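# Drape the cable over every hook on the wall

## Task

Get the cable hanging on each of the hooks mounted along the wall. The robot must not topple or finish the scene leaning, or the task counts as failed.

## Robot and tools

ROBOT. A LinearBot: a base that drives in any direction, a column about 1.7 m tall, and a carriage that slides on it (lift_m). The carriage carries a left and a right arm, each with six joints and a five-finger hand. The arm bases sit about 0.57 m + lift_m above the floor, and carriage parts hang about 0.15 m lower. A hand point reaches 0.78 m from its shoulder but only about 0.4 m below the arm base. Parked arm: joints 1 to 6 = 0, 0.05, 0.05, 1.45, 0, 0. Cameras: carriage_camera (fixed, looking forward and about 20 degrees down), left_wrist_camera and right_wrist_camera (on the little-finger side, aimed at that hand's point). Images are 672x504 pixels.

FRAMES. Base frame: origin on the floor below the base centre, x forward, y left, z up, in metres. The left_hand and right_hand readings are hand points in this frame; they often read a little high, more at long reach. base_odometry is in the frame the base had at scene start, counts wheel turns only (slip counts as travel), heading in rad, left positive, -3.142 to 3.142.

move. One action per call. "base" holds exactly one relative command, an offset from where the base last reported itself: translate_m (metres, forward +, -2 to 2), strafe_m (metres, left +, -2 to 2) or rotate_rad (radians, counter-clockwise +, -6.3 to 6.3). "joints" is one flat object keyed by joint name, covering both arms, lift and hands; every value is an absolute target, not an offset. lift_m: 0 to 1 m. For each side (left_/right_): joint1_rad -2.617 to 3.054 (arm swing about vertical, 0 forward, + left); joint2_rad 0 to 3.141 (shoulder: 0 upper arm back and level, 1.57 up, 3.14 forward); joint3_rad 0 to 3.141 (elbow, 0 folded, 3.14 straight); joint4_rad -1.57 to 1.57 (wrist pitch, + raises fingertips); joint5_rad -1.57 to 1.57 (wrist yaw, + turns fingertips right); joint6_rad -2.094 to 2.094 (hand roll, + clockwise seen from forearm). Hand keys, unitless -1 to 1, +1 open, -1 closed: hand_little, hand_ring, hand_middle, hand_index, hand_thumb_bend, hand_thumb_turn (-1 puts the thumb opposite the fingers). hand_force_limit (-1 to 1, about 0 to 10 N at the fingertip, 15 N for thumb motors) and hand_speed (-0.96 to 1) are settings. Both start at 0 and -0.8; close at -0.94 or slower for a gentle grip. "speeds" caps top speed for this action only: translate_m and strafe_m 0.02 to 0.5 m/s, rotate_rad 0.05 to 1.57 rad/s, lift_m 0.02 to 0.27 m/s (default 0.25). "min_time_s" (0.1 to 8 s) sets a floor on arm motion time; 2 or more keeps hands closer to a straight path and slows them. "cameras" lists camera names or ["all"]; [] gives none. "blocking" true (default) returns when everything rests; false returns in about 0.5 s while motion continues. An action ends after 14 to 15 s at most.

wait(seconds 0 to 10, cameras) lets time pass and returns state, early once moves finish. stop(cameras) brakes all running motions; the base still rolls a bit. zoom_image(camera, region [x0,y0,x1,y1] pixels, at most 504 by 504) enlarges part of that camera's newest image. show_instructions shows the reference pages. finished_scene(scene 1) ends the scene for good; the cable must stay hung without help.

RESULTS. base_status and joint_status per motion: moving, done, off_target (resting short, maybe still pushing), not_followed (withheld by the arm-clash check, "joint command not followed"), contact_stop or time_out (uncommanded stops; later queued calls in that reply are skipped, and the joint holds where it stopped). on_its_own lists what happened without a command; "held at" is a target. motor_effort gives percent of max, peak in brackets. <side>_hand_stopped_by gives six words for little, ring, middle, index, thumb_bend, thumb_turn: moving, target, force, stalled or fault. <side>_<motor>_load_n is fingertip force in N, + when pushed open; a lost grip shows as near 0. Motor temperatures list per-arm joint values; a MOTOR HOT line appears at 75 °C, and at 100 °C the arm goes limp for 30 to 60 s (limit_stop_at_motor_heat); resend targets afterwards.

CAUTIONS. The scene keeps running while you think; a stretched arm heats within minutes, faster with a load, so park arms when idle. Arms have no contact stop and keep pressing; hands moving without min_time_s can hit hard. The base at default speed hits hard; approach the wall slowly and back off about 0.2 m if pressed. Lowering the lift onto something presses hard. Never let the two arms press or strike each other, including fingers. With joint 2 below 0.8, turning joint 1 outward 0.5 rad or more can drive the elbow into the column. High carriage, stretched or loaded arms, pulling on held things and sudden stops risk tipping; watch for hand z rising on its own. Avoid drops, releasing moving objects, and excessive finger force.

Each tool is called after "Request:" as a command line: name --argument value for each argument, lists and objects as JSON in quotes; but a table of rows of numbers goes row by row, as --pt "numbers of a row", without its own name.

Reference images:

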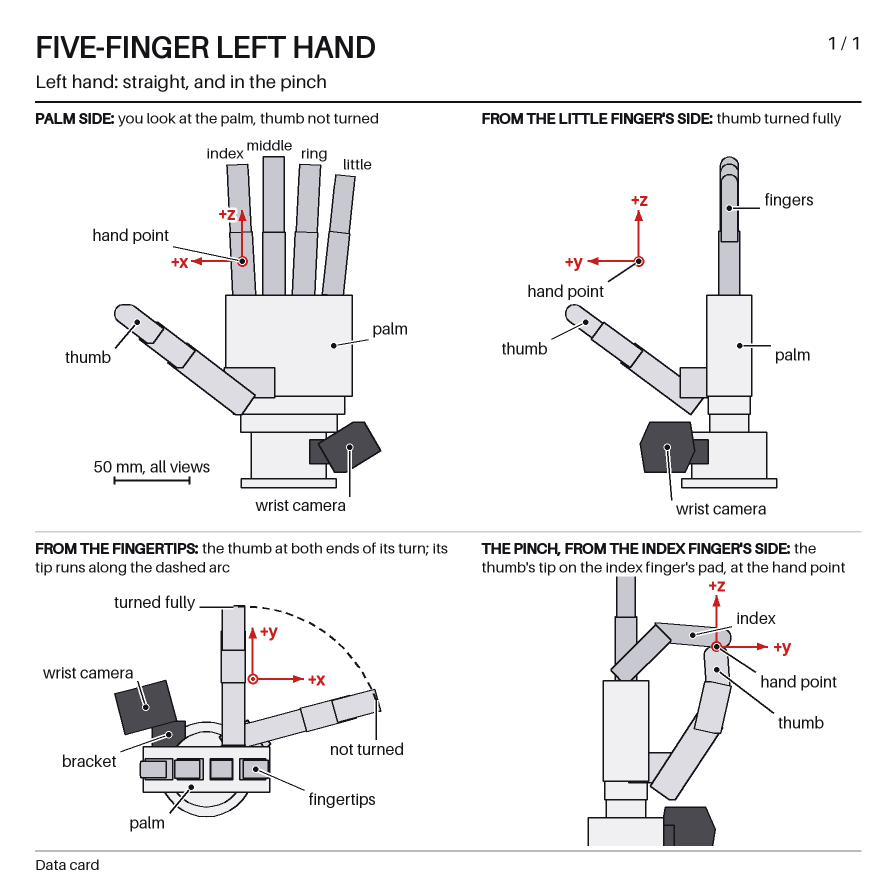

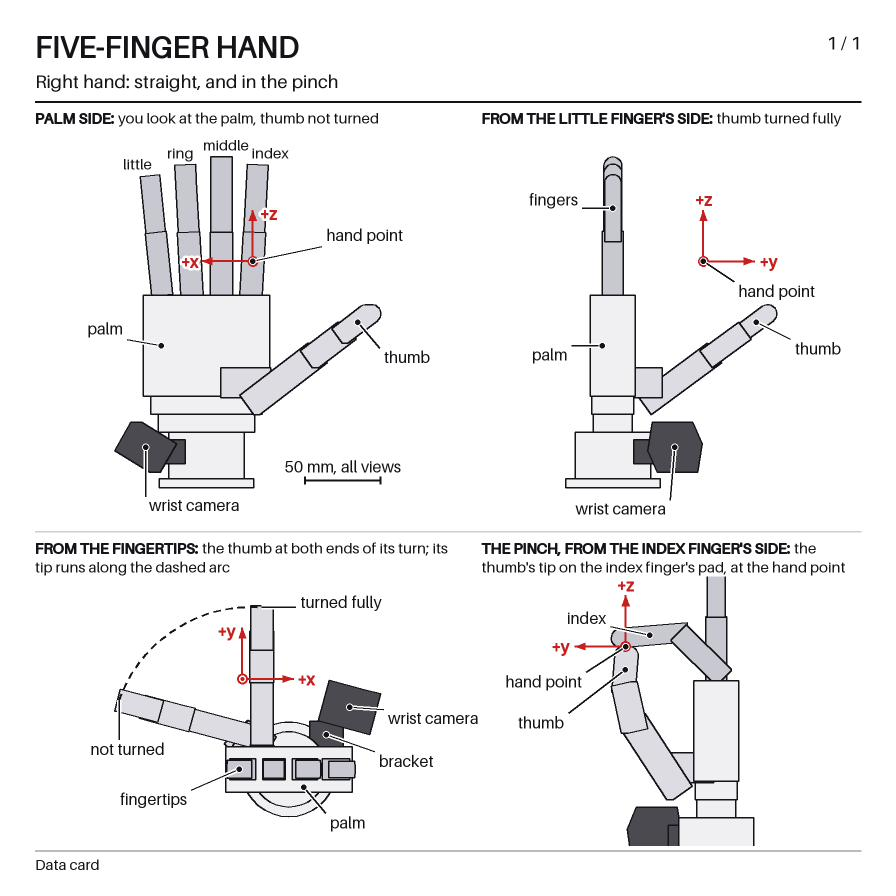

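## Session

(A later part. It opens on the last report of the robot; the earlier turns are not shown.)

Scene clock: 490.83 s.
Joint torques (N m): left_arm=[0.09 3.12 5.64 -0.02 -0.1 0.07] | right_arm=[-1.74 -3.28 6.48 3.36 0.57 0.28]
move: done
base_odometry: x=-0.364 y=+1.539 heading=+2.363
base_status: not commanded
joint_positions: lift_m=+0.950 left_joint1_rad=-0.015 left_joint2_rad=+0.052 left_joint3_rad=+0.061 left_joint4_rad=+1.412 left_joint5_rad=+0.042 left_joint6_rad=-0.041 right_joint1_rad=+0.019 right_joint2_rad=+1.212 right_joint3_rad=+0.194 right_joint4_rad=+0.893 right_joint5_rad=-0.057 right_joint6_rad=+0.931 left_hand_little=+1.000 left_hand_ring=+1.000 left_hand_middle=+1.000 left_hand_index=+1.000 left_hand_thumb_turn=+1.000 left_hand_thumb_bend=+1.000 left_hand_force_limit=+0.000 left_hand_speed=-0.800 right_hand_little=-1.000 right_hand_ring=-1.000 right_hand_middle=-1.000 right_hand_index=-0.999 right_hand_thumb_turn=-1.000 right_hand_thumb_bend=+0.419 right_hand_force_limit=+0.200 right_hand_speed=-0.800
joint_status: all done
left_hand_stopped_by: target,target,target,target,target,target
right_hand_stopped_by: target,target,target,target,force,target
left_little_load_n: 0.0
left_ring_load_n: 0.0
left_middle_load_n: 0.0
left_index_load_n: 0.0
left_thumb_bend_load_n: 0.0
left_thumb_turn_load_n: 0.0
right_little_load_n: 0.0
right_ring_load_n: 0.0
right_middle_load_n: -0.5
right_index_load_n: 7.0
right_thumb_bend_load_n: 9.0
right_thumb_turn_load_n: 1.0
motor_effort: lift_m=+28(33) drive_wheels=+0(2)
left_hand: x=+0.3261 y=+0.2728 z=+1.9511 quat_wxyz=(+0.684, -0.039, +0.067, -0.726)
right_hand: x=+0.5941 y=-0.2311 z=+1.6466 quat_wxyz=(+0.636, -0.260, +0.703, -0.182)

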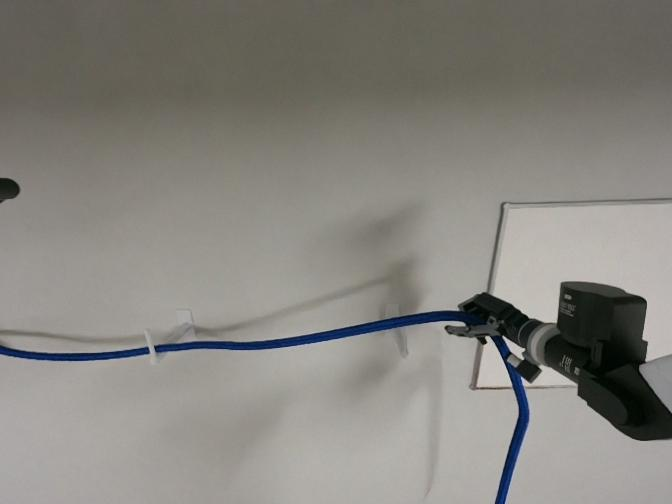

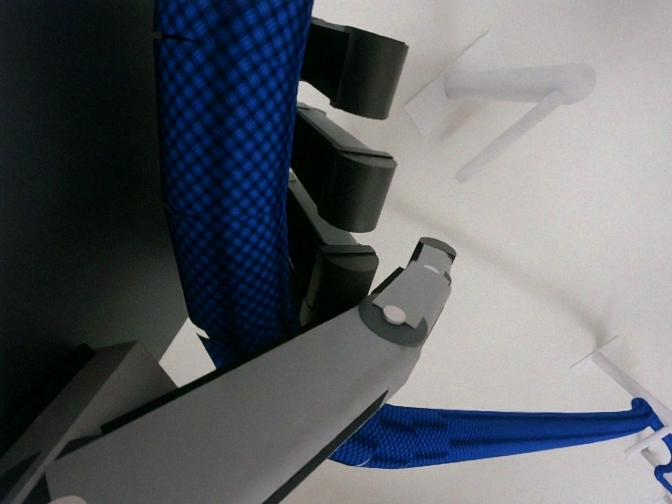

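Request:
move --base '{"translate_m": 0.12}' --speeds '{"translate_m": 0.08}' --cameras '["carriage_camera", "right_wrist_camera"]'

Request:
zoom_image --camera "carriage_camera" --region '[340, 290, 540, 440]'

Scene clock: 502.60 s.
Joint torques (N m): left_arm=[0.25 2.92 5.42 -0.06 -0.11 0.06] | right_arm=[-1.18 -3.23 6.43 3.37 0.32 0.28]
Motor temperatures (°C): left_arm=[28 32 41 31 27 25] | right_arm=[26 32 43 56 27 28]
move: done
base_odometry: x=-0.449 y=+1.624 heading=+2.362
base_status: done
joint_positions: lift_m=+0.950 left_joint1_rad=-0.015 left_joint2_rad=+0.052 left_joint3_rad=+0.061 left_joint4_rad=+1.415 left_joint5_rad=+0.042 left_joint6_rad=-0.041 right_joint1_rad=+0.012 right_joint2_rad=+1.212 right_joint3_rad=+0.194 right_joint4_rad=+0.893 right_joint5_rad=-0.033 right_joint6_rad=+0.931 left_hand_little=+1.000 left_hand_ring=+1.000 left_hand_middle=+1.000 left_hand_index=+1.000 left_hand_thumb_turn=+1.000 left_hand_thumb_bend=+1.000 left_hand_force_limit=+0.000 left_hand_speed=-0.800 right_hand_little=-1.000 right_hand_ring=-1.000 right_hand_middle=-1.000 right_hand_index=-0.999 right_hand_thumb_turn=-1.000 right_hand_thumb_bend=+0.419 right_hand_force_limit=+0.200 right_hand_speed=-0.800
joint_status: not commanded
left_hand_stopped_by: target,target,target,target,target,target
right_hand_stopped_by: target,target,target,target,force,target
left_little_load_n: 0.0
left_ring_load_n: 0.0
left_middle_load_n: 0.0
left_index_load_n: 0.0
left_thumb_bend_load_n: 0.0
left_thumb_turn_load_n: 0.0
right_little_load_n: 0.0
right_ring_load_n: 0.0
right_middle_load_n: -0.5
right_index_load_n: 2.5
right_thumb_bend_load_n: 9.5
right_thumb_turn_load_n: 0.5
motor_effort: lift_m=+28(28) drive_wheels=-6(8)
left_hand: x=+0.3254 y=+0.2728 z=+1.9513 quat_wxyz=(+0.684, -0.038, +0.066, -0.726)
right_hand: x=+0.5966 y=-0.2383 z=+1.6462 quat_wxyz=(+0.633, -0.250, +0.707, -0.192)

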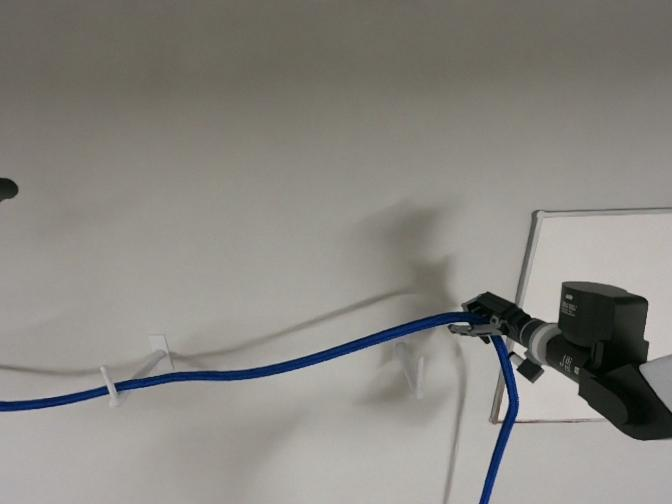

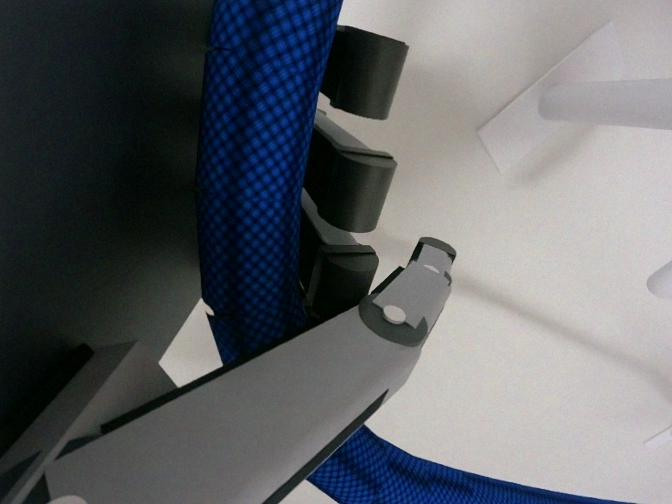

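Scaled by 2.520 from the camera's image (finer frame: 960x720).

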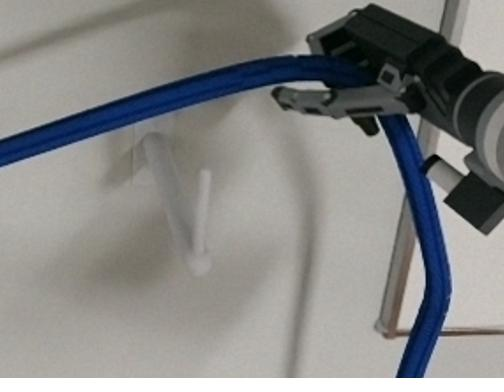

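Request:
move --base '{"strafe_m": -0.022}' --speeds '{"strafe_m": 0.05}'

Request:
move --base '{"translate_m": 0.047}' --speeds '{"translate_m": 0.06}'

Request:
move --joints '{"lift_m": 0.87}' --speeds '{"lift_m": 0.06}' --cameras '["carriage_camera", "right_wrist_camera"]'

Request:
zoom_image --camera "carriage_camera" --region '[340, 240, 540, 390]'

Scene clock: 509.23 s.
Joint torques (N m): left_arm=[0.28 2.93 5.79 -0.09 -0.05 0.05] | right_arm=[-1.81 -3.37 6.39 3.41 0.6 0.29]
Motor temperatures (°C): left_arm=[28 32 41 31 27 25] | right_arm=[26 32 43 58 27 28]
move: done
base_odometry: x=-0.434 y=+1.639 heading=+2.362
base_status: done
joint_positions: lift_m=+0.950 left_joint1_rad=-0.015 left_joint2_rad=+0.052 left_joint3_rad=+0.061 left_joint4_rad=+1.415 left_joint5_rad=+0.042 left_joint6_rad=-0.041 right_joint1_rad=+0.019 right_joint2_rad=+1.212 right_joint3_rad=+0.194 right_joint4_rad=+0.891 right_joint5_rad=-0.060 right_joint6_rad=+0.931 left_hand_little=+1.000 left_hand_ring=+1.000 left_hand_middle=+1.000 left_hand_index=+1.000 left_hand_thumb_turn=+1.000 left_hand_thumb_bend=+1.000 left_hand_force_limit=+0.000 left_hand_speed=-0.800 right_hand_little=-1.000 right_hand_ring=-1.000 right_hand_middle=-1.000 right_hand_index=-0.999 right_hand_thumb_turn=-1.000 right_hand_thumb_bend=+0.419 right_hand_force_limit=+0.200 right_hand_speed=-0.800
joint_status: not commanded
left_hand_stopped_by: target,target,target,target,target,target
right_hand_stopped_by: target,target,target,target,force,target
left_little_load_n: 0.0
left_ring_load_n: 0.0
left_middle_load_n: 0.0
left_index_load_n: 0.0
left_thumb_bend_load_n: 0.0
left_thumb_turn_load_n: 0.0
right_little_load_n: 0.0
right_ring_load_n: 0.0
right_middle_load_n: -0.5
right_index_load_n: 5.5
right_thumb_bend_load_n: 9.5
right_thumb_turn_load_n: 1.5
motor_effort: lift_m=+28(28) drive_wheels=+3(8)
left_hand: x=+0.3254 y=+0.2728 z=+1.9513 quat_wxyz=(+0.684, -0.038, +0.066, -0.726)
right_hand: x=+0.5938 y=-0.2306 z=+1.6461 quat_wxyz=(+0.636, -0.261, +0.703, -0.180)
pictures: none

Scene clock: 510.60 s.
Joint torques (N m): left_arm=[0.27 3 5.5 -0.02 -0.07 0.08] | right_arm=[-1.74 -3.23 6.38 3.39 0.6 0.29]
Motor temperatures (°C): left_arm=[28 32 41 31 27 25] | right_arm=[26 32 43 58 27 28]
move: done
base_odometry: x=-0.467 y=+1.673 heading=+2.362
base_status: done
joint_positions: lift_m=+0.950 left_joint1_rad=-0.015 left_joint2_rad=+0.052 left_joint3_rad=+0.061 left_joint4_rad=+1.413 left_joint5_rad=+0.042 left_joint6_rad=-0.041 right_joint1_rad=+0.019 right_joint2_rad=+1.212 right_joint3_rad=+0.194 right_joint4_rad=+0.891 right_joint5_rad=-0.061 right_joint6_rad=+0.931 left_hand_little=+1.000 left_hand_ring=+1.000 left_hand_middle=+1.000 left_hand_index=+1.000 left_hand_thumb_turn=+1.000 left_hand_thumb_bend=+1.000 left_hand_force_limit=+0.000 left_hand_speed=-0.800 right_hand_little=-1.000 right_hand_ring=-1.000 right_hand_middle=-1.000 right_hand_index=-0.999 right_hand_thumb_turn=-1.000 right_hand_thumb_bend=+0.419 right_hand_force_limit=+0.200 right_hand_speed=-0.800
joint_status: not commanded
left_hand_stopped_by: target,target,target,target,target,target
right_hand_stopped_by: target,target,target,target,force,target
left_little_load_n: 0.0
left_ring_load_n: 0.0
left_middle_load_n: 0.0
left_index_load_n: 0.0
left_thumb_bend_load_n: 0.0
left_thumb_turn_load_n: 0.0
right_little_load_n: 0.0
right_ring_load_n: 0.0
right_middle_load_n: -0.5
right_index_load_n: 4.5
right_thumb_bend_load_n: 9.5
right_thumb_turn_load_n: 1.0
motor_effort: lift_m=+28(28) drive_wheels=-5(9)
left_hand: x=+0.3259 y=+0.2728 z=+1.9511 quat_wxyz=(+0.684, -0.038, +0.067, -0.726)
right_hand: x=+0.5937 y=-0.2303 z=+1.6460 quat_wxyz=(+0.636, -0.262, +0.703, -0.180)
pictures: none

Scene clock: 512.27 s.
Joint torques (N m): left_arm=[0.32 2.89 5.57 -0.08 -0.14 0.09] | right_arm=[-1.1 -3.15 6.42 3.38 0.33 0.27]
Motor temperatures (°C): left_arm=[28 32 41 31 27 25] | right_arm=[26 32 43 58 27 28]
move: done
base_odometry: x=-0.467 y=+1.673 heading=+2.362
base_status: not commanded
joint_positions: lift_m=+0.870 left_joint1_rad=-0.015 left_joint2_rad=+0.052 left_joint3_rad=+0.061 left_joint4_rad=+1.413 left_joint5_rad=+0.042 left_joint6_rad=-0.041 right_joint1_rad=+0.012 right_joint2_rad=+1.212 right_joint3_rad=+0.194 right_joint4_rad=+0.894 right_joint5_rad=-0.036 right_joint6_rad=+0.931 left_hand_little=+1.000 left_hand_ring=+1.000 left_hand_middle=+1.000 left_hand_index=+1.000 left_hand_thumb_turn=+1.000 left_hand_thumb_bend=+1.000 left_hand_force_limit=+0.000 left_hand_speed=-0.800 right_hand_little=-1.000 right_hand_ring=-1.000 right_hand_middle=-1.000 right_hand_index=-0.999 right_hand_thumb_turn=-1.000 right_hand_thumb_bend=+0.419 right_hand_force_limit=+0.200 right_hand_speed=-0.800
joint_status: all done
left_hand_stopped_by: target,target,target,target,target,target
right_hand_stopped_by: target,target,target,target,force,target
left_little_load_n: 0.0
left_ring_load_n: 0.0
left_middle_load_n: 0.0
left_index_load_n: 0.0
left_thumb_bend_load_n: 0.0
left_thumb_turn_load_n: 0.0
right_little_load_n: 0.5
right_ring_load_n: 0.0
right_middle_load_n: -0.5
right_index_load_n: 3.5
right_thumb_bend_load_n: 9.5
right_thumb_turn_load_n: 1.0
motor_effort: lift_m=+26(26) drive_wheels=+3(6)
left_hand: x=+0.3259 y=+0.2728 z=+1.8713 quat_wxyz=(+0.684, -0.038, +0.067, -0.726)
right_hand: x=+0.5964 y=-0.2377 z=+1.5667 quat_wxyz=(+0.634, -0.251, +0.706, -0.191)

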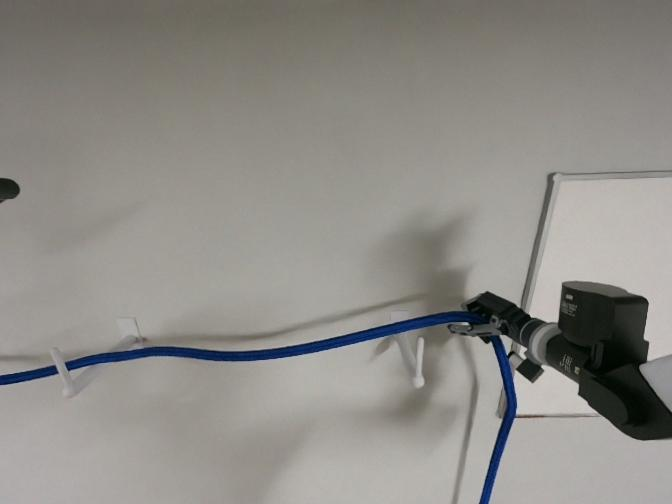

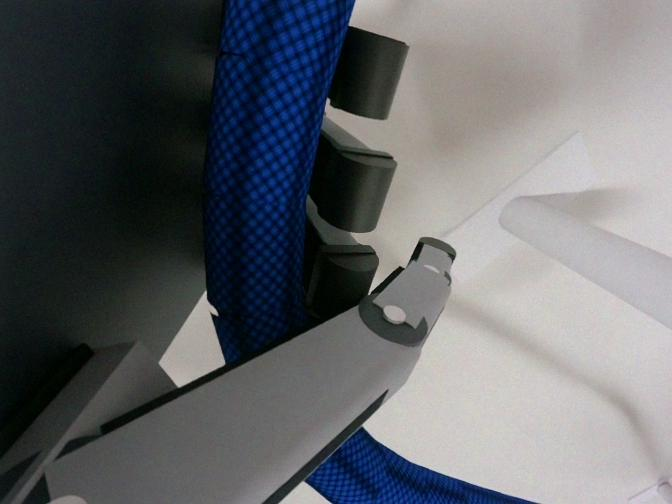

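Scaled by 2.520 from the camera's image (finer frame: 960x720).

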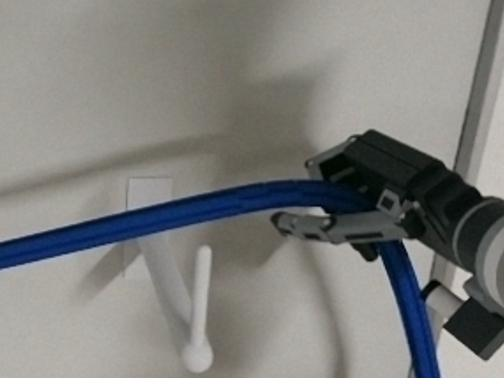

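Request:
move --joints '{"lift_m": 0.82}' --speeds '{"lift_m": 0.06}' --cameras '["carriage_camera"]'

Request:
zoom_image --camera "carriage_camera" --region '[340, 220, 540, 370]'

Scene clock: 516.00 s.
Joint torques (N m): left_arm=[0.21 3.02 5.48 -0.05 -0.08 0.06] | right_arm=[-1.14 -3.3 6.53 3.29 0.29 0.26]
Motor temperatures (°C): left_arm=[28 32 41 31 27 25] | right_arm=[26 32 43 59 27 28]
move: done
base_odometry: x=-0.467 y=+1.673 heading=+2.362
base_status: not commanded
joint_positions: lift_m=+0.820 left_joint1_rad=-0.015 left_joint2_rad=+0.052 left_joint3_rad=+0.061 left_joint4_rad=+1.413 left_joint5_rad=+0.042 left_joint6_rad=-0.041 right_joint1_rad=+0.012 right_joint2_rad=+1.212 right_joint3_rad=+0.194 right_joint4_rad=+0.899 right_joint5_rad=-0.031 right_joint6_rad=+0.931 left_hand_little=+1.000 left_hand_ring=+1.000 left_hand_middle=+1.000 left_hand_index=+1.000 left_hand_thumb_turn=+1.000 left_hand_thumb_bend=+1.000 left_hand_force_limit=+0.000 left_hand_speed=-0.800 right_hand_little=-1.000 right_hand_ring=-1.000 right_hand_middle=-1.000 right_hand_index=-1.000 right_hand_thumb_turn=-1.000 right_hand_thumb_bend=+0.419 right_hand_force_limit=+0.200 right_hand_speed=-0.800
joint_status: all done
left_hand_stopped_by: target,target,target,target,target,target
right_hand_stopped_by: target,target,target,target,force,target
left_little_load_n: 0.0
left_ring_load_n: 0.0
left_middle_load_n: 0.0
left_index_load_n: 0.0
left_thumb_bend_load_n: 0.0
left_thumb_turn_load_n: 0.0
right_little_load_n: 0.5
right_ring_load_n: 0.0
right_middle_load_n: -0.5
right_index_load_n: 2.5
right_thumb_bend_load_n: 9.0
right_thumb_turn_load_n: 1.0
motor_effort: lift_m=+26(26) drive_wheels=+3(6)
left_hand: x=+0.3259 y=+0.2728 z=+1.8213 quat_wxyz=(+0.684, -0.038, +0.067, -0.726)
right_hand: x=+0.5970 y=-0.2388 z=+1.5181 quat_wxyz=(+0.635, -0.249, +0.705, -0.194)

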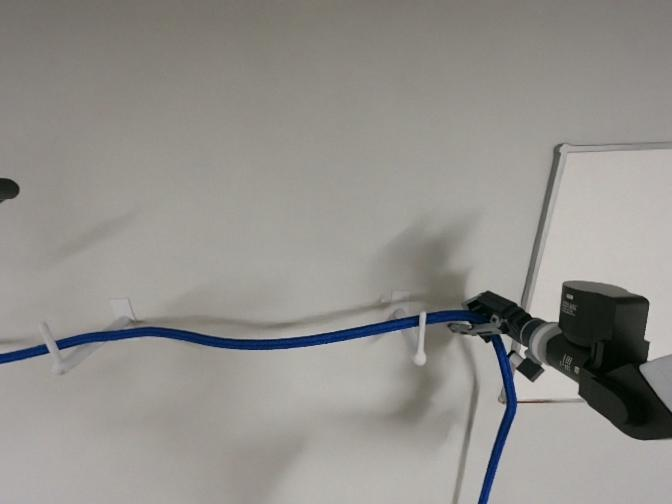

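Scaled by 2.520 from the camera's image (finer frame: 960x720).

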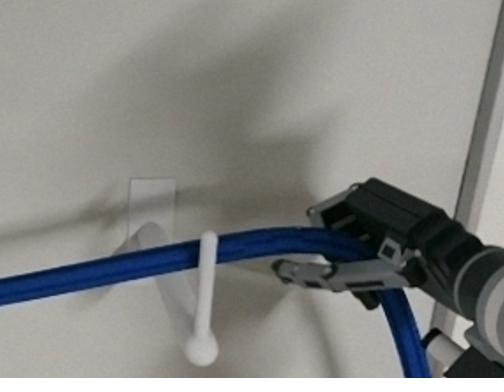

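Behind the lip. Lower on to the peg.

Request:
move --joints '{"lift_m": 0.75}' --speeds '{"lift_m": 0.06}'

Request:
move --joints '{"lift_m": 0.71, "right_joint6_rad": 1.3}' --speeds '{"lift_m": 0.06}' --min_time_s 1.5 --cameras '["carriage_camera", "right_wrist_camera"]'

Request:
zoom_image --camera "carriage_camera" --region '[340, 200, 540, 350]'

Scene clock: 520.87 s.
Joint torques (N m): left_arm=[0.27 3 5.63 -0.09 -0.12 0.05] | right_arm=[-1.05 -3.33 6.41 2.91 0.31 0.03]
Motor temperatures (°C): left_arm=[28 32 41 31 27 25] | right_arm=[26 32 43 58 27 28]
move: done
base_odometry: x=-0.467 y=+1.673 heading=+2.362
base_status: not commanded
joint_positions: lift_m=+0.750 left_joint1_rad=-0.015 left_joint2_rad=+0.052 left_joint3_rad=+0.061 left_joint4_rad=+1.413 left_joint5_rad=+0.042 left_joint6_rad=-0.041 right_joint1_rad=+0.012 right_joint2_rad=+1.212 right_joint3_rad=+0.194 right_joint4_rad=+0.932 right_joint5_rad=-0.032 right_joint6_rad=+0.953 left_hand_little=+1.000 left_hand_ring=+1.000 left_hand_middle=+1.000 left_hand_index=+1.000 left_hand_thumb_turn=+1.000 left_hand_thumb_bend=+1.000 left_hand_force_limit=+0.000 left_hand_speed=-0.800 right_hand_little=-1.000 right_hand_ring=-1.000 right_hand_middle=-1.000 right_hand_index=-1.000 right_hand_thumb_turn=-1.000 right_hand_thumb_bend=+0.419 right_hand_force_limit=+0.200 right_hand_speed=-0.800
joint_status: all done
left_hand_stopped_by: target,target,target,target,target,target
right_hand_stopped_by: target,target,target,target,force,target
left_little_load_n: 0.0
left_ring_load_n: 0.0
left_middle_load_n: 0.0
left_index_load_n: 0.0
left_thumb_bend_load_n: 0.0
left_thumb_turn_load_n: 0.0
right_little_load_n: 1.5
right_ring_load_n: 0.0
right_middle_load_n: -0.5
right_index_load_n: 0.0
right_thumb_bend_load_n: 9.0
right_thumb_turn_load_n: 1.0
motor_effort: lift_m=+25(26) drive_wheels=+2(3)
left_hand: x=+0.3259 y=+0.2728 z=+1.7514 quat_wxyz=(+0.684, -0.038, +0.067, -0.726)
right_hand: x=+0.5983 y=-0.2384 z=+1.4582 quat_wxyz=(+0.649, -0.238, +0.697, -0.190)
pictures: none

Scene clock: 522.67 s.
Joint torques (N m): left_arm=[0.18 2.96 5.56 -0.09 -0.13 0.09] | right_arm=[-1.1 -3.33 6.42 2.67 0.27 0.25]
Motor temperatures (°C): left_arm=[28 32 41 31 27 25] | right_arm=[26 32 43 58 27 28]
move: off_target
base_odometry: x=-0.467 y=+1.673 heading=+2.362
base_status: not commanded
joint_positions: lift_m=+0.710 left_joint1_rad=-0.015 left_joint2_rad=+0.052 left_joint3_rad=+0.061 left_joint4_rad=+1.413 left_joint5_rad=+0.042 left_joint6_rad=-0.041 right_joint1_rad=+0.012 right_joint2_rad=+1.212 right_joint3_rad=+0.194 right_joint4_rad=+0.955 right_joint5_rad=-0.030 right_joint6_rad=+1.280 left_hand_little=+1.000 left_hand_ring=+1.000 left_hand_middle=+1.000 left_hand_index=+1.000 left_hand_thumb_turn=+1.000 left_hand_thumb_bend=+1.000 left_hand_force_limit=+0.000 left_hand_speed=-0.800 right_hand_little=-1.000 right_hand_ring=-1.000 right_hand_middle=-1.000 right_hand_index=-1.000 right_hand_thumb_turn=-1.000 right_hand_thumb_bend=+0.419 right_hand_force_limit=+0.200 right_hand_speed=-0.800
joint_status: right_joint6_rad off_target (ended at +1.280, target +1.300); the others done
left_hand_stopped_by: target,target,target,target,target,target
right_hand_stopped_by: target,target,target,target,force,target
left_little_load_n: -0.5
left_ring_load_n: 0.0
left_middle_load_n: 0.0
left_index_load_n: 0.0
left_thumb_bend_load_n: 0.0
left_thumb_turn_load_n: 0.0
right_little_load_n: 0.0
right_ring_load_n: 0.0
right_middle_load_n: -0.5
right_index_load_n: 1.0
right_thumb_bend_load_n: 9.5
right_thumb_turn_load_n: 1.0
motor_effort: lift_m=+25(26) drive_wheels=+3(3)
left_hand: x=+0.3259 y=+0.2728 z=+1.7114 quat_wxyz=(+0.684, -0.038, +0.067, -0.726)
right_hand: x=+0.6006 y=-0.2393 z=+1.4462 quat_wxyz=(+0.679, -0.120, +0.719, -0.085)

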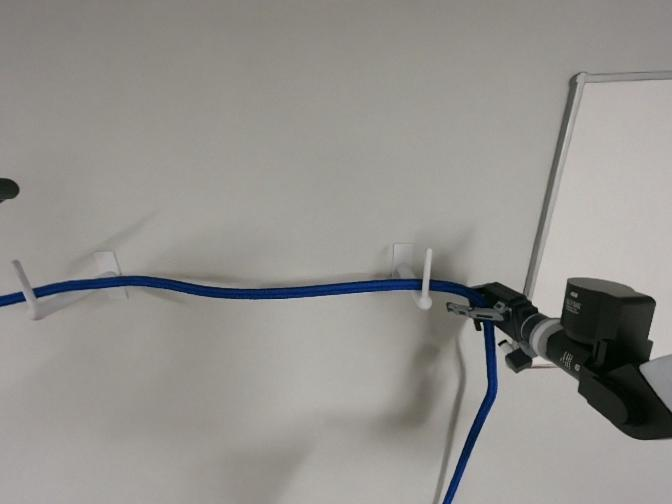

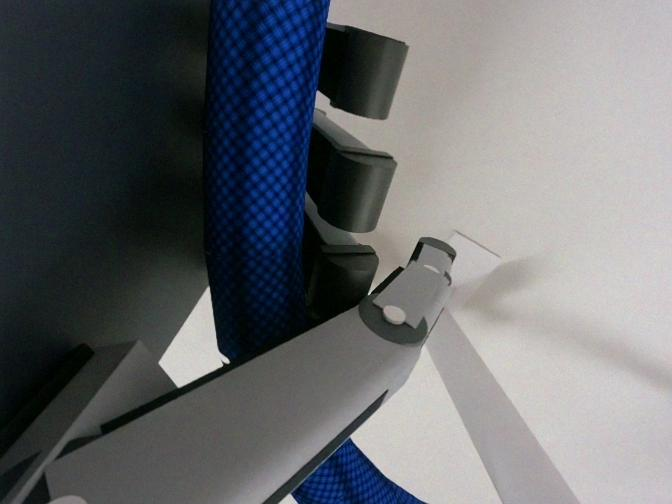

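Scaled by 2.520 from the camera's image (finer frame: 960x720).

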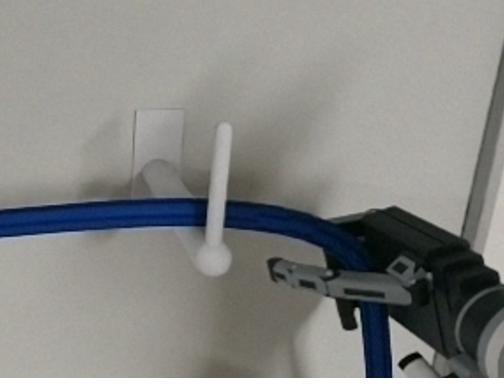

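Request:
move --joints '{"right_hand_thumb_bend": 1.0, "lift_m": 0.68, "right_joint6_rad": 1.57}' --speeds '{"lift_m": 0.04}' --min_time_s 1.5

Request:
move --joints '{"right_hand_index": 0.12, "right_hand_middle": 0.12, "right_hand_ring": 0.12, "right_hand_little": 0.12}' --cameras '["carriage_camera", "right_wrist_camera"]'

Scene clock: 534.23 s.
Joint torques (N m): left_arm=[0.32 2.97 5.63 -0.04 -0.12 0.07] | right_arm=[-1.14 -3.18 6.41 2.56 0.3 0.38]
Motor temperatures (°C): left_arm=[28 32 42 31 27 25] | right_arm=[26 32 44 56 27 28]
move: off_target
base_odometry: x=-0.467 y=+1.673 heading=+2.362
base_status: not commanded
joint_positions: lift_m=+0.680 left_joint1_rad=-0.015 left_joint2_rad=+0.052 left_joint3_rad=+0.061 left_joint4_rad=+1.413 left_joint5_rad=+0.042 left_joint6_rad=-0.041 right_joint1_rad=+0.012 right_joint2_rad=+1.212 right_joint3_rad=+0.194 right_joint4_rad=+0.962 right_joint5_rad=-0.032 right_joint6_rad=+1.542 left_hand_little=+1.000 left_hand_ring=+1.000 left_hand_middle=+1.000 left_hand_index=+1.000 left_hand_thumb_turn=+1.000 left_hand_thumb_bend=+1.000 left_hand_force_limit=+0.000 left_hand_speed=-0.800 right_hand_little=-1.000 right_hand_ring=-1.000 right_hand_middle=-1.000 right_hand_index=-1.000 right_hand_thumb_turn=-1.000 right_hand_thumb_bend=+1.000 right_hand_force_limit=+0.200 right_hand_speed=-0.800
joint_status: right_joint6_rad off_target (ended at +1.543, target +1.570); the others done
left_hand_stopped_by: target,target,target,target,target,target
right_hand_stopped_by: target,target,target,target,target,target
left_little_load_n: 0.0
left_ring_load_n: 0.0
left_middle_load_n: 0.0
left_index_load_n: 0.0
left_thumb_bend_load_n: 0.0
left_thumb_turn_load_n: 0.0
right_little_load_n: 0.0
right_ring_load_n: 0.0
right_middle_load_n: 2.5
right_index_load_n: 1.0
right_thumb_bend_load_n: 0.0
right_thumb_turn_load_n: 0.0
motor_effort: lift_m=+24(25) drive_wheels=+2(4)
left_hand: x=+0.3259 y=+0.2728 z=+1.6815 quat_wxyz=(+0.684, -0.038, +0.067, -0.726)
right_hand: x=+0.6016 y=-0.2443 z=+1.4350 quat_wxyz=(+0.687, -0.025, +0.726, +0.006)
pictures: none

Scene clock: 536.73 s.
Joint torques (N m): left_arm=[0.25 2.88 5.87 -0.1 -0.09 0.1] | right_arm=[-0.91 -3.26 6.37 2.59 0.26 0.25]
Motor temperatures (°C): left_arm=[28 32 42 31 27 25] | right_arm=[26 32 44 56 27 28]
move: done
base_odometry: x=-0.467 y=+1.673 heading=+2.362
base_status: not commanded
joint_positions: lift_m=+0.680 left_joint1_rad=-0.015 left_joint2_rad=+0.052 left_joint3_rad=+0.061 left_joint4_rad=+1.413 left_joint5_rad=+0.042 left_joint6_rad=-0.041 right_joint1_rad=+0.009 right_joint2_rad=+1.212 right_joint3_rad=+0.194 right_joint4_rad=+0.962 right_joint5_rad=-0.029 right_joint6_rad=+1.555 left_hand_little=+1.000 left_hand_ring=+1.000 left_hand_middle=+1.000 left_hand_index=+1.000 left_hand_thumb_turn=+1.000 left_hand_thumb_bend=+1.000 left_hand_force_limit=+0.000 left_hand_speed=-0.800 right_hand_little=+0.120 right_hand_ring=+0.120 right_hand_middle=+0.120 right_hand_index=+0.120 right_hand_thumb_turn=-1.000 right_hand_thumb_bend=+1.000 right_hand_force_limit=+0.200 right_hand_speed=-0.800
joint_status: all done
left_hand_stopped_by: target,target,target,target,target,target
right_hand_stopped_by: target,target,target,target,target,target
left_little_load_n: 0.0
left_ring_load_n: 0.0
left_middle_load_n: 0.0
left_index_load_n: 0.0
left_thumb_bend_load_n: 0.0
left_thumb_turn_load_n: 0.0
right_little_load_n: 0.0
right_ring_load_n: 0.0
right_middle_load_n: 0.0
right_index_load_n: 0.0
right_thumb_bend_load_n: 0.0
right_thumb_turn_load_n: -1.0
motor_effort: lift_m=+24(24) drive_wheels=+2(4)
left_hand: x=+0.3259 y=+0.2728 z=+1.6815 quat_wxyz=(+0.684, -0.038, +0.067, -0.726)
right_hand: x=+0.6020 y=-0.2461 z=+1.4358 quat_wxyz=(+0.687, -0.019, +0.726, +0.008)

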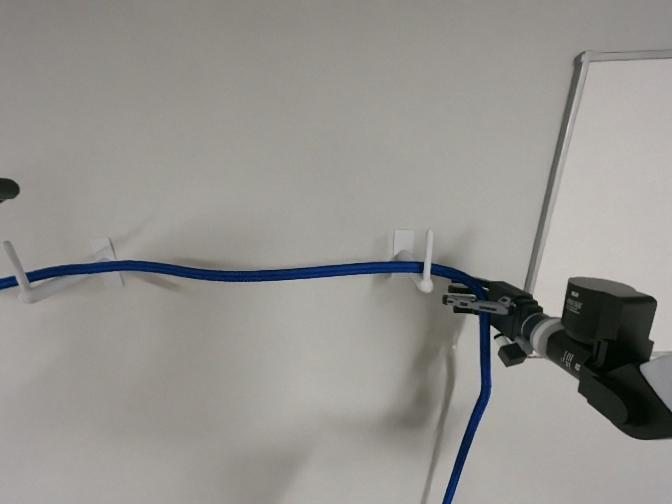

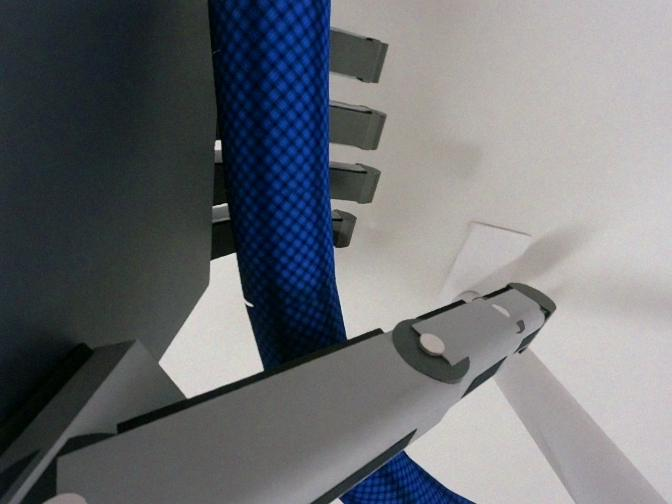

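Request:
move --base '{"strafe_m": -0.07}' --speeds '{"strafe_m": 0.05}' --cameras '["carriage_camera", "right_wrist_camera"]'

Scene clock: 542.33 s.
Joint torques (N m): left_arm=[0.27 3.18 5.56 -0.08 -0.09 0.07] | right_arm=[-0.42 -3.34 6.46 2.57 0.13 0.19]
Motor temperatures (°C): left_arm=[28 32 42 31 27 25] | right_arm=[26 32 44 55 27 28]
move: done
base_odometry: x=-0.418 y=+1.723 heading=+2.362
base_status: done
joint_positions: lift_m=+0.680 left_joint1_rad=-0.015 left_joint2_rad=+0.052 left_joint3_rad=+0.061 left_joint4_rad=+1.413 left_joint5_rad=+0.042 left_joint6_rad=-0.041 right_joint1_rad=+0.006 right_joint2_rad=+1.212 right_joint3_rad=+0.194 right_joint4_rad=+0.962 right_joint5_rad=-0.017 right_joint6_rad=+1.562 left_hand_little=+1.000 left_hand_ring=+1.000 left_hand_middle=+1.000 left_hand_index=+1.000 left_hand_thumb_turn=+1.000 left_hand_thumb_bend=+1.000 left_hand_force_limit=+0.000 left_hand_speed=-0.800 right_hand_little=+0.120 right_hand_ring=+0.120 right_hand_middle=+0.120 right_hand_index=+0.120 right_hand_thumb_turn=-1.000 right_hand_thumb_bend=+1.000 right_hand_force_limit=+0.200 right_hand_speed=-0.800
joint_status: not commanded
left_hand_stopped_by: target,target,target,target,target,target
right_hand_stopped_by: target,target,target,target,target,target
left_little_load_n: 0.0
left_ring_load_n: 0.0
left_middle_load_n: 0.0
left_index_load_n: 0.0
left_thumb_bend_load_n: 0.0
left_thumb_turn_load_n: 0.0
right_little_load_n: 0.0
right_ring_load_n: 0.0
right_middle_load_n: 0.0
right_index_load_n: 0.0
right_thumb_bend_load_n: 0.0
right_thumb_turn_load_n: 0.0
motor_effort: lift_m=+24(24) drive_wheels=-3(8)
left_hand: x=+0.3259 y=+0.2729 z=+1.6815 quat_wxyz=(+0.684, -0.038, +0.067, -0.726)
right_hand: x=+0.6031 y=-0.2500 z=+1.4362 quat_wxyz=(+0.687, -0.011, +0.726, +0.005)

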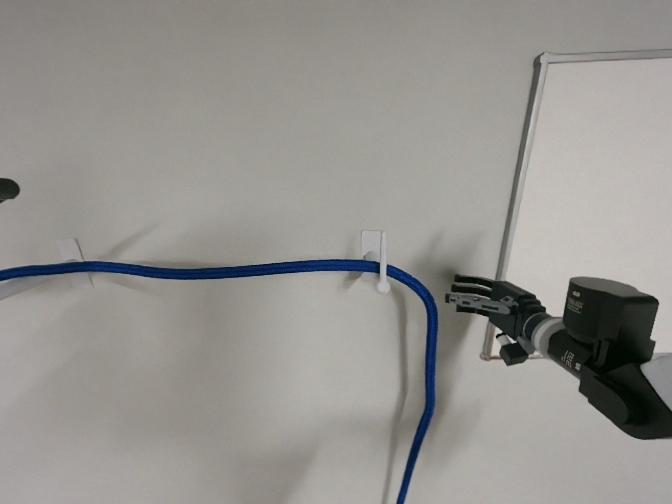

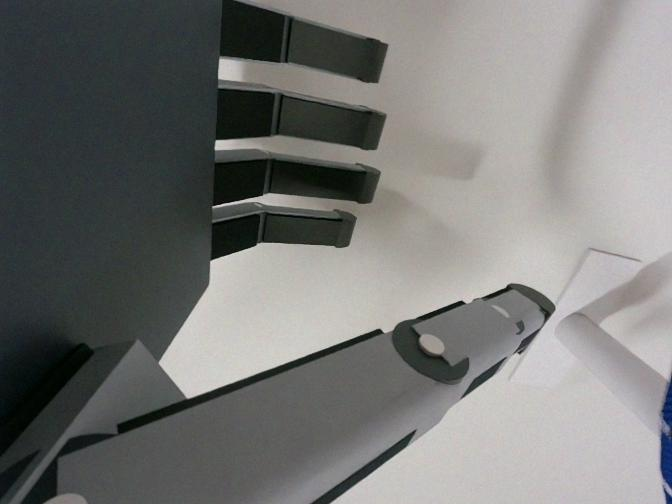

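Released. Back away, park, and view everything.

Request:
move --base '{"translate_m": -0.9}' --speeds '{"translate_m": 0.25}'

Request:
move --base '{"rotate_rad": 0.35}' --joints '{"lift_m": 0.4, "right_joint1_rad": 0, "right_joint2_rad": 0.05, "right_joint3_rad": 0.05, "right_joint4_rad": 1.45, "right_joint5_rad": 0, "right_joint6_rad": 0}' --cameras '["carriage_camera"]'

Request:
zoom_image --camera "carriage_camera" --region '[180, 80, 500, 320]'

Scene clock: 552.93 s.
Joint torques (N m): left_arm=[0.24 3.02 5.75 -0.11 -0.12 0.08] | right_arm=[-0.59 -3.3 6.39 2.56 0.13 0.18]
Motor temperatures (°C): left_arm=[28 32 42 31 27 25] | right_arm=[26 32 44 55 27 28]
move: done
base_odometry: x=+0.222 y=+1.090 heading=+2.362
base_status: done
joint_positions: lift_m=+0.680 left_joint1_rad=-0.015 left_joint2_rad=+0.052 left_joint3_rad=+0.061 left_joint4_rad=+1.413 left_joint5_rad=+0.042 left_joint6_rad=-0.041 right_joint1_rad=+0.006 right_joint2_rad=+1.211 right_joint3_rad=+0.194 right_joint4_rad=+0.962 right_joint5_rad=-0.015 right_joint6_rad=+1.562 left_hand_little=+1.000 left_hand_ring=+1.000 left_hand_middle=+1.000 left_hand_index=+1.000 left_hand_thumb_turn=+1.000 left_hand_thumb_bend=+1.000 left_hand_force_limit=+0.000 left_hand_speed=-0.800 right_hand_little=+0.120 right_hand_ring=+0.120 right_hand_middle=+0.120 right_hand_index=+0.120 right_hand_thumb_turn=-1.000 right_hand_thumb_bend=+1.000 right_hand_force_limit=+0.200 right_hand_speed=-0.800
joint_status: not commanded
left_hand_stopped_by: target,target,target,target,target,target
right_hand_stopped_by: target,target,target,target,target,target
left_little_load_n: 0.0
left_ring_load_n: 0.0
left_middle_load_n: 0.0
left_index_load_n: -0.5
left_thumb_bend_load_n: 0.0
left_thumb_turn_load_n: 0.0
right_little_load_n: 0.0
right_ring_load_n: 0.0
right_middle_load_n: 0.0
right_index_load_n: 0.0
right_thumb_bend_load_n: 0.0
right_thumb_turn_load_n: -0.5
motor_effort: lift_m=+24(24) drive_wheels=-2(7)
left_hand: x=+0.3259 y=+0.2729 z=+1.6815 quat_wxyz=(+0.684, -0.038, +0.067, -0.726)
right_hand: x=+0.6032 y=-0.2504 z=+1.4365 quat_wxyz=(+0.688, -0.010, +0.726, +0.004)
pictures: none

Scene clock: 554.77 s.
Joint torques (N m): left_arm=[0.25 2.95 5.59 -0.08 -0.1 0.07] | right_arm=[-0.34 2.77 4.29 0.32 0.11 -0.02]
Motor temperatures (°C): left_arm=[28 32 42 31 27 25] | right_arm=[26 32 44 55 27 28]
move: done
base_odometry: x=+0.222 y=+1.090 heading=+2.712
base_status: done
joint_positions: lift_m=+0.400 left_joint1_rad=-0.015 left_joint2_rad=+0.052 left_joint3_rad=+0.061 left_joint4_rad=+1.413 left_joint5_rad=+0.042 left_joint6_rad=-0.041 right_joint1_rad=+0.003 right_joint2_rad=+0.050 right_joint3_rad=+0.052 right_joint4_rad=+1.433 right_joint5_rad=-0.011 right_joint6_rad=+0.009 left_hand_little=+1.000 left_hand_ring=+1.000 left_hand_middle=+1.000 left_hand_index=+1.000 left_hand_thumb_turn=+1.000 left_hand_thumb_bend=+1.000 left_hand_force_limit=+0.000 left_hand_speed=-0.800 right_hand_little=+0.120 right_hand_ring=+0.120 right_hand_middle=+0.120 right_hand_index=+0.120 right_hand_thumb_turn=-1.000 right_hand_thumb_bend=+1.000 right_hand_force_limit=+0.200 right_hand_speed=-0.800
joint_status: all done
left_hand_stopped_by: target,target,target,target,target,target
right_hand_stopped_by: target,target,target,target,target,target
left_little_load_n: 0.0
left_ring_load_n: 0.0
left_middle_load_n: 0.0
left_index_load_n: 0.0
left_thumb_bend_load_n: 0.0
left_thumb_turn_load_n: 0.0
right_little_load_n: 0.0
right_ring_load_n: 0.0
right_middle_load_n: 0.0
right_index_load_n: 0.0
right_thumb_bend_load_n: 0.0
right_thumb_turn_load_n: 0.0
motor_effort: lift_m=+25(26) drive_wheels=+8(10)
left_hand: x=+0.3259 y=+0.2728 z=+1.4014 quat_wxyz=(+0.684, -0.038, +0.067, -0.726)
right_hand: x=+0.3246 y=-0.2821 z=+1.4017 quat_wxyz=(+0.710, -0.051, +0.044, -0.701)

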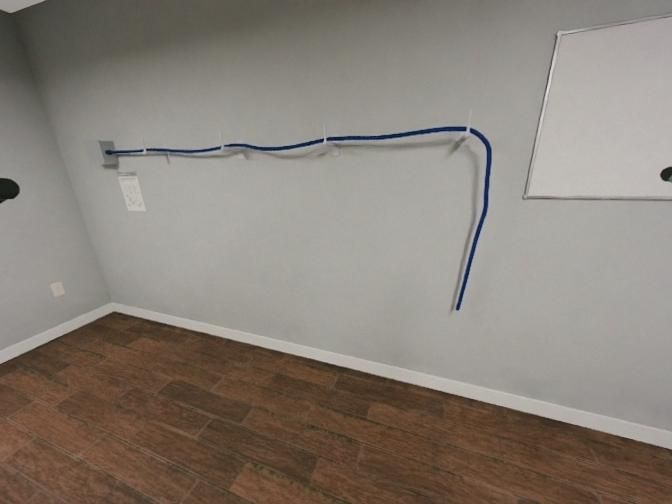

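Scaled by 1.575 from the camera's image (finer frame: 960x720).

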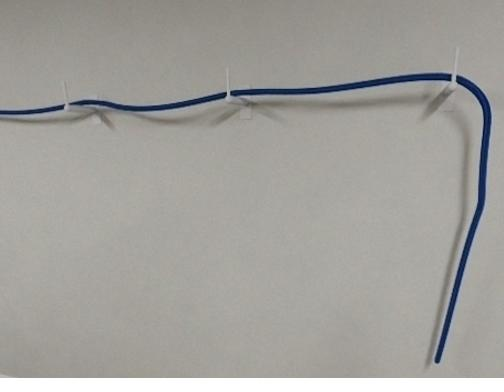

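Request:
zoom_image --camera "carriage_camera" --region '[90, 110, 250, 190]'

Scaled by 3.150 from the camera's image (finer frame: 960x720).

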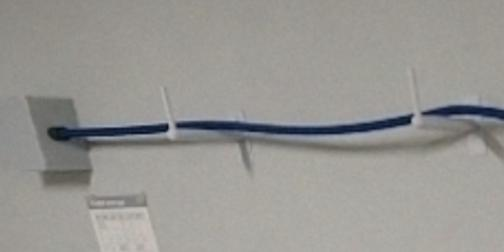

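All four hooks hold the cable.

Request:
finished_scene

The scene is finished: the task was done.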